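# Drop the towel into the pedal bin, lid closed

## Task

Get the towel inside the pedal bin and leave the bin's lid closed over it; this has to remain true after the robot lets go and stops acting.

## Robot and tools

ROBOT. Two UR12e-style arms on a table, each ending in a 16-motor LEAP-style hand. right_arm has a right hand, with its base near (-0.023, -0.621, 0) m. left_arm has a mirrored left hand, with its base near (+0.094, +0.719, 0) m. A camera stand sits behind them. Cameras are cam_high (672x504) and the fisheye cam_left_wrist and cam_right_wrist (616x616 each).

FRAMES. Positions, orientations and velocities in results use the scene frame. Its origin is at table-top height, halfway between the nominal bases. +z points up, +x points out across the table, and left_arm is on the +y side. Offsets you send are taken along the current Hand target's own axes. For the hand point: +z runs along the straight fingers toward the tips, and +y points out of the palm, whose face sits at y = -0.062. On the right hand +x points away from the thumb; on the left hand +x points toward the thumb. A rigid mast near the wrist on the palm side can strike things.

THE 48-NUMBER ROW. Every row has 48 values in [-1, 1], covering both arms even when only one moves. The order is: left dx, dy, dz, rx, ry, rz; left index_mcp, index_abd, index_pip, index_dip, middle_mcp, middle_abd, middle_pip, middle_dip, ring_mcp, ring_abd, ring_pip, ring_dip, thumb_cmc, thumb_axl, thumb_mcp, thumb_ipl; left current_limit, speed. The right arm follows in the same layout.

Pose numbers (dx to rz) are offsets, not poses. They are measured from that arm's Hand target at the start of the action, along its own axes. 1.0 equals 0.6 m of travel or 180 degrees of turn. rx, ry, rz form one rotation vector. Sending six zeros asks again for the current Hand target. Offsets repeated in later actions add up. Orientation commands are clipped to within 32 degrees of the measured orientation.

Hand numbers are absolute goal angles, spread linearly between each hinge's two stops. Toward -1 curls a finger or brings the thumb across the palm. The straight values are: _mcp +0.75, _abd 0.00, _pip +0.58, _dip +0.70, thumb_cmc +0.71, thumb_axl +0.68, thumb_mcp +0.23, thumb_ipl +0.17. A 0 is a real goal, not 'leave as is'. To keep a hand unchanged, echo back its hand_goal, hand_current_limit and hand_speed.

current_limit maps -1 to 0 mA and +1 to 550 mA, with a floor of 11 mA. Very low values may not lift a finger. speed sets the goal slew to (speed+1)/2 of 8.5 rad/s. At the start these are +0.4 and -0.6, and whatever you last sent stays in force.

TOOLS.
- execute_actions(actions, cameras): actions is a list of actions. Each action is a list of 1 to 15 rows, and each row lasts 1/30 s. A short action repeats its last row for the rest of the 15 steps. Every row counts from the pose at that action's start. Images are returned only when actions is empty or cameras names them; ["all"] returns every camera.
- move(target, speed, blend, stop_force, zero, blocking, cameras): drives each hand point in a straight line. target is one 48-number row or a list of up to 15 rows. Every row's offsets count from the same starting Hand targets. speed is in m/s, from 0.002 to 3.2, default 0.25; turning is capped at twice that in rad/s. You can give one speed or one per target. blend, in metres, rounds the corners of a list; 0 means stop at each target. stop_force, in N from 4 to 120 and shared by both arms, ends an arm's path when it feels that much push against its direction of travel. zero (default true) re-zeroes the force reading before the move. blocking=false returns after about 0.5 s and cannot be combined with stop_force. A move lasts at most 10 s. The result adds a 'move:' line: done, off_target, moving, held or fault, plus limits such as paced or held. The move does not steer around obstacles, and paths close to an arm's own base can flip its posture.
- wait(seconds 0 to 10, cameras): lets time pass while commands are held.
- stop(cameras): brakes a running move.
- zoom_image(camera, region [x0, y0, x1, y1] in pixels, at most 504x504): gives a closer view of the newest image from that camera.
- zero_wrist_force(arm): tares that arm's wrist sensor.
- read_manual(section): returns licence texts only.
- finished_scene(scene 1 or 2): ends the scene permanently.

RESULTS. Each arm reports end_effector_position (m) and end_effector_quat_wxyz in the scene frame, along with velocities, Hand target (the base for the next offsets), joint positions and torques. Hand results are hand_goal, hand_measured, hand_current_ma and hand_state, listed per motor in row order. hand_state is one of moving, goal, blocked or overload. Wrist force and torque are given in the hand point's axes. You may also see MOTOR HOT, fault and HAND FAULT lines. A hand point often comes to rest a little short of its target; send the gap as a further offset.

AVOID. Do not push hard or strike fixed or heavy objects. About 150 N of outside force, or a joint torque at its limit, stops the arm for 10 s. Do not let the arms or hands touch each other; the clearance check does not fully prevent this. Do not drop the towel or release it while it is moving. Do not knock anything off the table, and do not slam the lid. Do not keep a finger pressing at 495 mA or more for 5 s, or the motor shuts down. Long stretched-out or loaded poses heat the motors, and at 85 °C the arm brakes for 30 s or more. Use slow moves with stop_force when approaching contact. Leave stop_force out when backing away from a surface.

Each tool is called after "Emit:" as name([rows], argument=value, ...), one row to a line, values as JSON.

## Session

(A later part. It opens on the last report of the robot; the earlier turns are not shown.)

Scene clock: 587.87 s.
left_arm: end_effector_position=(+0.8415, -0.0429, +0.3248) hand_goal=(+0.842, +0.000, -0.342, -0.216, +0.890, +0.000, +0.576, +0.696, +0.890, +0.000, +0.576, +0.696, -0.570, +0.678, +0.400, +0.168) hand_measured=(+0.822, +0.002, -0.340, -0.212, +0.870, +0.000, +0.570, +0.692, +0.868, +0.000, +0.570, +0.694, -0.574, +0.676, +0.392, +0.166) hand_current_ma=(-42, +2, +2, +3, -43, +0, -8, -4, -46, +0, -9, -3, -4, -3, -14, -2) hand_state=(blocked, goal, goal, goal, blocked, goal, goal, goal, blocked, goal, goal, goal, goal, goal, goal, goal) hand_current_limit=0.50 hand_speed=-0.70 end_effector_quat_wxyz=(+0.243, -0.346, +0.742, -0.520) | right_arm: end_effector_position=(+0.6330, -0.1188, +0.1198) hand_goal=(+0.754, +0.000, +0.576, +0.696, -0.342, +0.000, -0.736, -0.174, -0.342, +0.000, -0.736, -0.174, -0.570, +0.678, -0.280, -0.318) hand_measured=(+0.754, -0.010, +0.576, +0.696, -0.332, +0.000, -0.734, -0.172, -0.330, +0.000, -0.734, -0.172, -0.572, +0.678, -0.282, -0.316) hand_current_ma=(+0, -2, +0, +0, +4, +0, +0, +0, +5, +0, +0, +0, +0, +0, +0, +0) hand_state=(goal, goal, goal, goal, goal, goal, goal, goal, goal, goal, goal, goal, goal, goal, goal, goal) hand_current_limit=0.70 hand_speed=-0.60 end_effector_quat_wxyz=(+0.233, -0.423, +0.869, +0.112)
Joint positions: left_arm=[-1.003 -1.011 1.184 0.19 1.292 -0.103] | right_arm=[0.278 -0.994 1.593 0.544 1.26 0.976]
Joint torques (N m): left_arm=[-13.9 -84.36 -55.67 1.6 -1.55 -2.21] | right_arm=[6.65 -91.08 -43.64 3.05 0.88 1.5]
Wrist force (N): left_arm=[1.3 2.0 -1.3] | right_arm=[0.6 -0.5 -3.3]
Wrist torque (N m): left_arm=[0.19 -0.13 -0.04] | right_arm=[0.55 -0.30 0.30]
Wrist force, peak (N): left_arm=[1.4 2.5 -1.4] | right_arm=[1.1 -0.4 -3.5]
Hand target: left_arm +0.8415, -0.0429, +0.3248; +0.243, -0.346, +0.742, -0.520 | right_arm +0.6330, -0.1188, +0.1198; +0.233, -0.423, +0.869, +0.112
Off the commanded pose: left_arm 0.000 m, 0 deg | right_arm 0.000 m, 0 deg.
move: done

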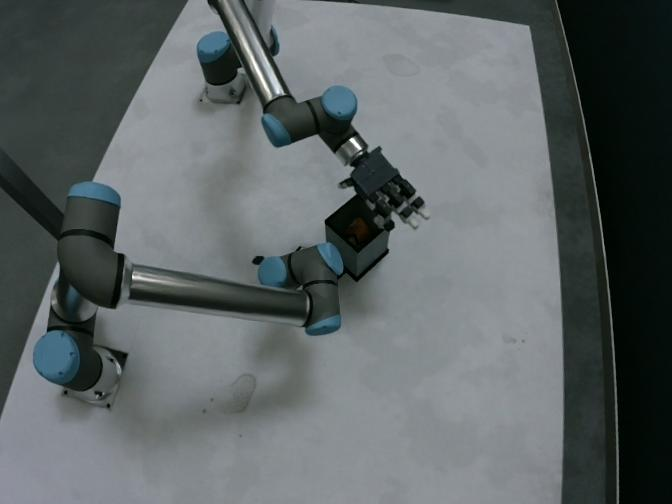

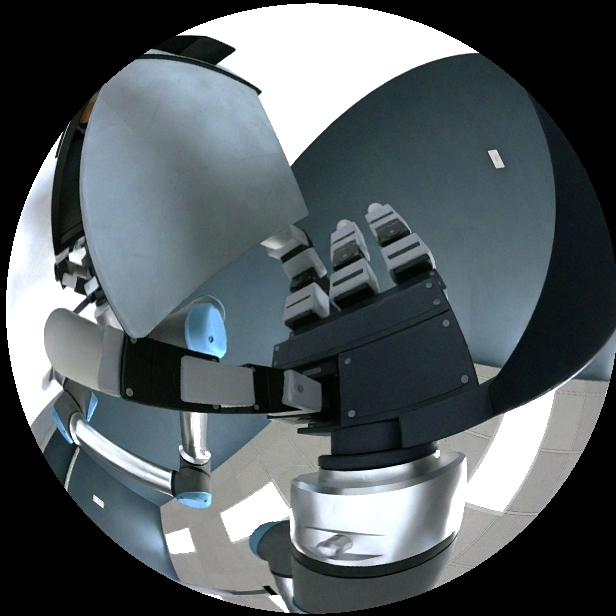

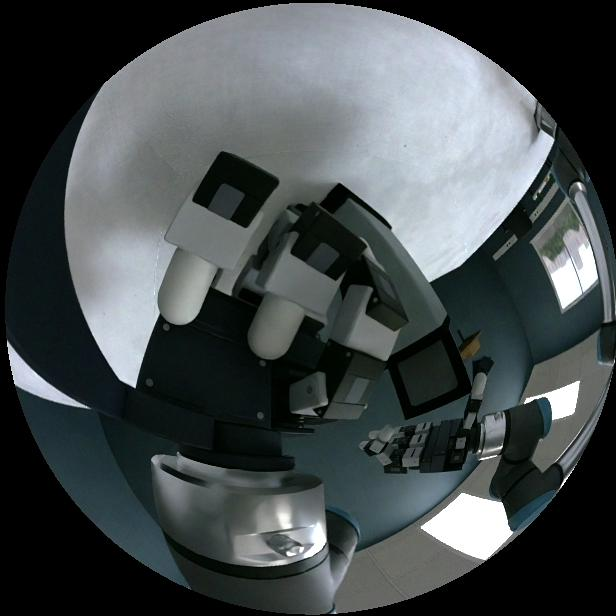

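Emit:
move([
  [0,-0.235,-0.0855,0,0,0,0.842,0,-0.343,-0.217,0.89,0,0.576,0.696,0.89,0,0.576,0.696,-0.571,0.678,0.4,0.168,0.5,-0.7,0,0,0,0,0,0,0.754,0,0.576,0.696,-0.342,0,-0.737,-0.174,-0.342,0,-0.737,-0.174,-0.571,0.678,-0.281,-0.319,0.7,-0.6],
  [0,-0.0925,-0.4772,0,0,0,0.842,0,-0.343,-0.217,0.89,0,0.576,0.696,0.89,0,0.576,0.696,-0.571,0.678,0.4,0.168,0.5,-0.7,-0.0333,0,-0.0577,0,0,0,0.754,0,0.576,0.696,-0.342,0,-0.737,-0.174,-0.342,0,-0.737,-0.174,-0.571,0.678,-0.281,-0.319,0.7,-0.6],
], speed=[0.12,0.1], cameras=["all"])

Emit:
zoom_image(camera="cam_high", region=[290, 170, 410, 290])

Scene clock: 605.07 s.
left_arm: end_effector_position=(+0.6496, +0.1175, +0.4749) hand_goal=(+0.842, +0.000, -0.342, -0.216, +0.890, +0.000, +0.576, +0.696, +0.890, +0.000, +0.576, +0.696, -0.570, +0.678, +0.400, +0.168) hand_measured=(+0.824, +0.002, -0.340, -0.214, +0.870, +0.000, +0.570, +0.692, +0.868, +0.000, +0.570, +0.694, -0.574, +0.676, +0.394, +0.166) hand_current_ma=(-38, +2, +2, +3, -43, +0, -8, -4, -46, +0, -9, -3, -4, -3, -13, -2) hand_state=(goal, goal, goal, goal, blocked, goal, goal, goal, blocked, goal, goal, goal, goal, goal, goal, goal) hand_current_limit=0.50 hand_speed=-0.70 end_effector_quat_wxyz=(+0.243, -0.346, +0.742, -0.520) | right_arm: end_effector_position=(+0.6329, -0.1188, +0.1599) hand_goal=(+0.754, +0.000, +0.576, +0.696, -0.342, +0.000, -0.736, -0.174, -0.342, +0.000, -0.736, -0.174, -0.570, +0.678, -0.280, -0.318) hand_measured=(+0.754, +0.000, +0.576, +0.696, -0.332, +0.000, -0.734, -0.172, -0.330, +0.000, -0.734, -0.172, -0.572, +0.678, -0.282, -0.316) hand_current_ma=(+0, +0, +0, +0, +4, +0, +0, +0, +5, +0, +0, +0, +0, +0, +0, +0) hand_state=(goal, goal, goal, goal, goal, goal, goal, goal, goal, goal, goal, goal, goal, goal, goal, goal) hand_current_limit=0.70 hand_speed=-0.60 end_effector_quat_wxyz=(+0.233, -0.423, +0.869, +0.112)
Joint positions: left_arm=[-1.125 -1.466 1.536 0.31 1.177 -0.15] | right_arm=[0.278 -1.029 1.569 0.603 1.26 0.977]
Joint torques (N m): left_arm=[11.29 -42.3 -55.58 -2.08 1.76 1.56] | right_arm=[10.87 -74.12 -41.32 0.84 2.18 2.09]
Wrist force (N): left_arm=[0.9 1.7 -1.4] | right_arm=[0.2 -0.6 -0.7]
Wrist torque (N m): left_arm=[0.19 -0.04 -0.01] | right_arm=[0.33 -0.32 0.27]
Wrist force, peak (N): left_arm=[1.3 3.7 -0.5] | right_arm=[-0.8 -0.3 -10.7]
Hand target: left_arm +0.6497, +0.1176, +0.4749; +0.243, -0.346, +0.742, -0.520 | right_arm +0.6329, -0.1188, +0.1598; +0.233, -0.423, +0.869, +0.112
Off the commanded pose: left_arm 0.000 m, 0 deg | right_arm 0.000 m, 0 deg.
move: done

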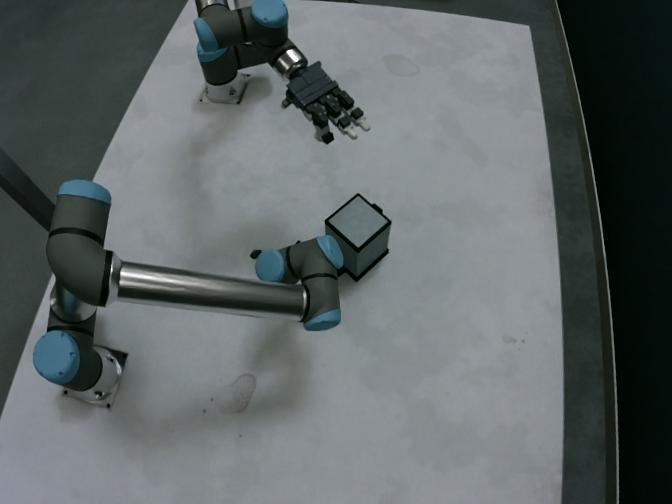

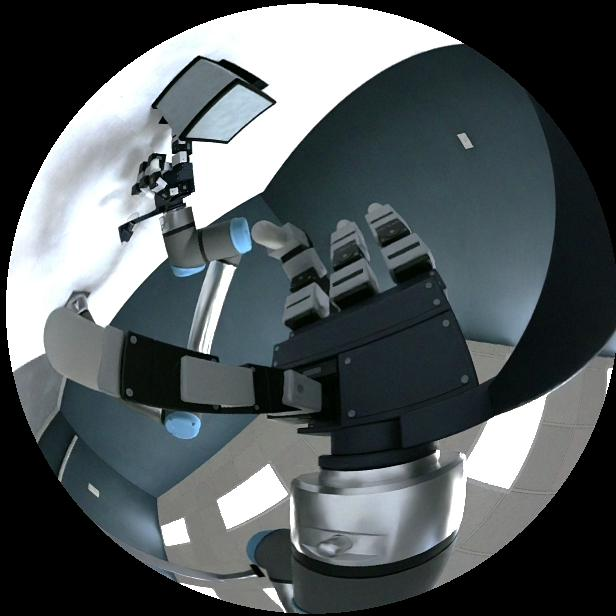

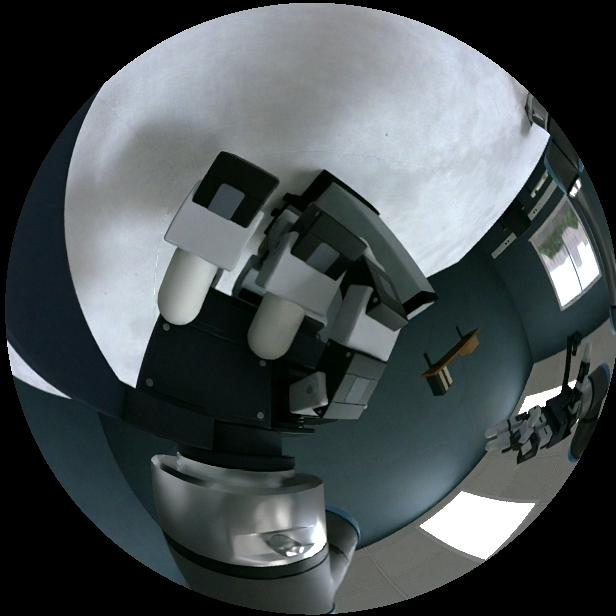

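Scaled by 4.200.

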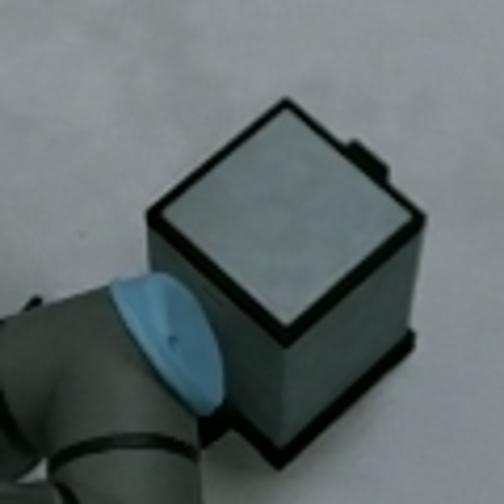

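Emit:
finished_scene(scene=2)

The scene is finished: the task was done.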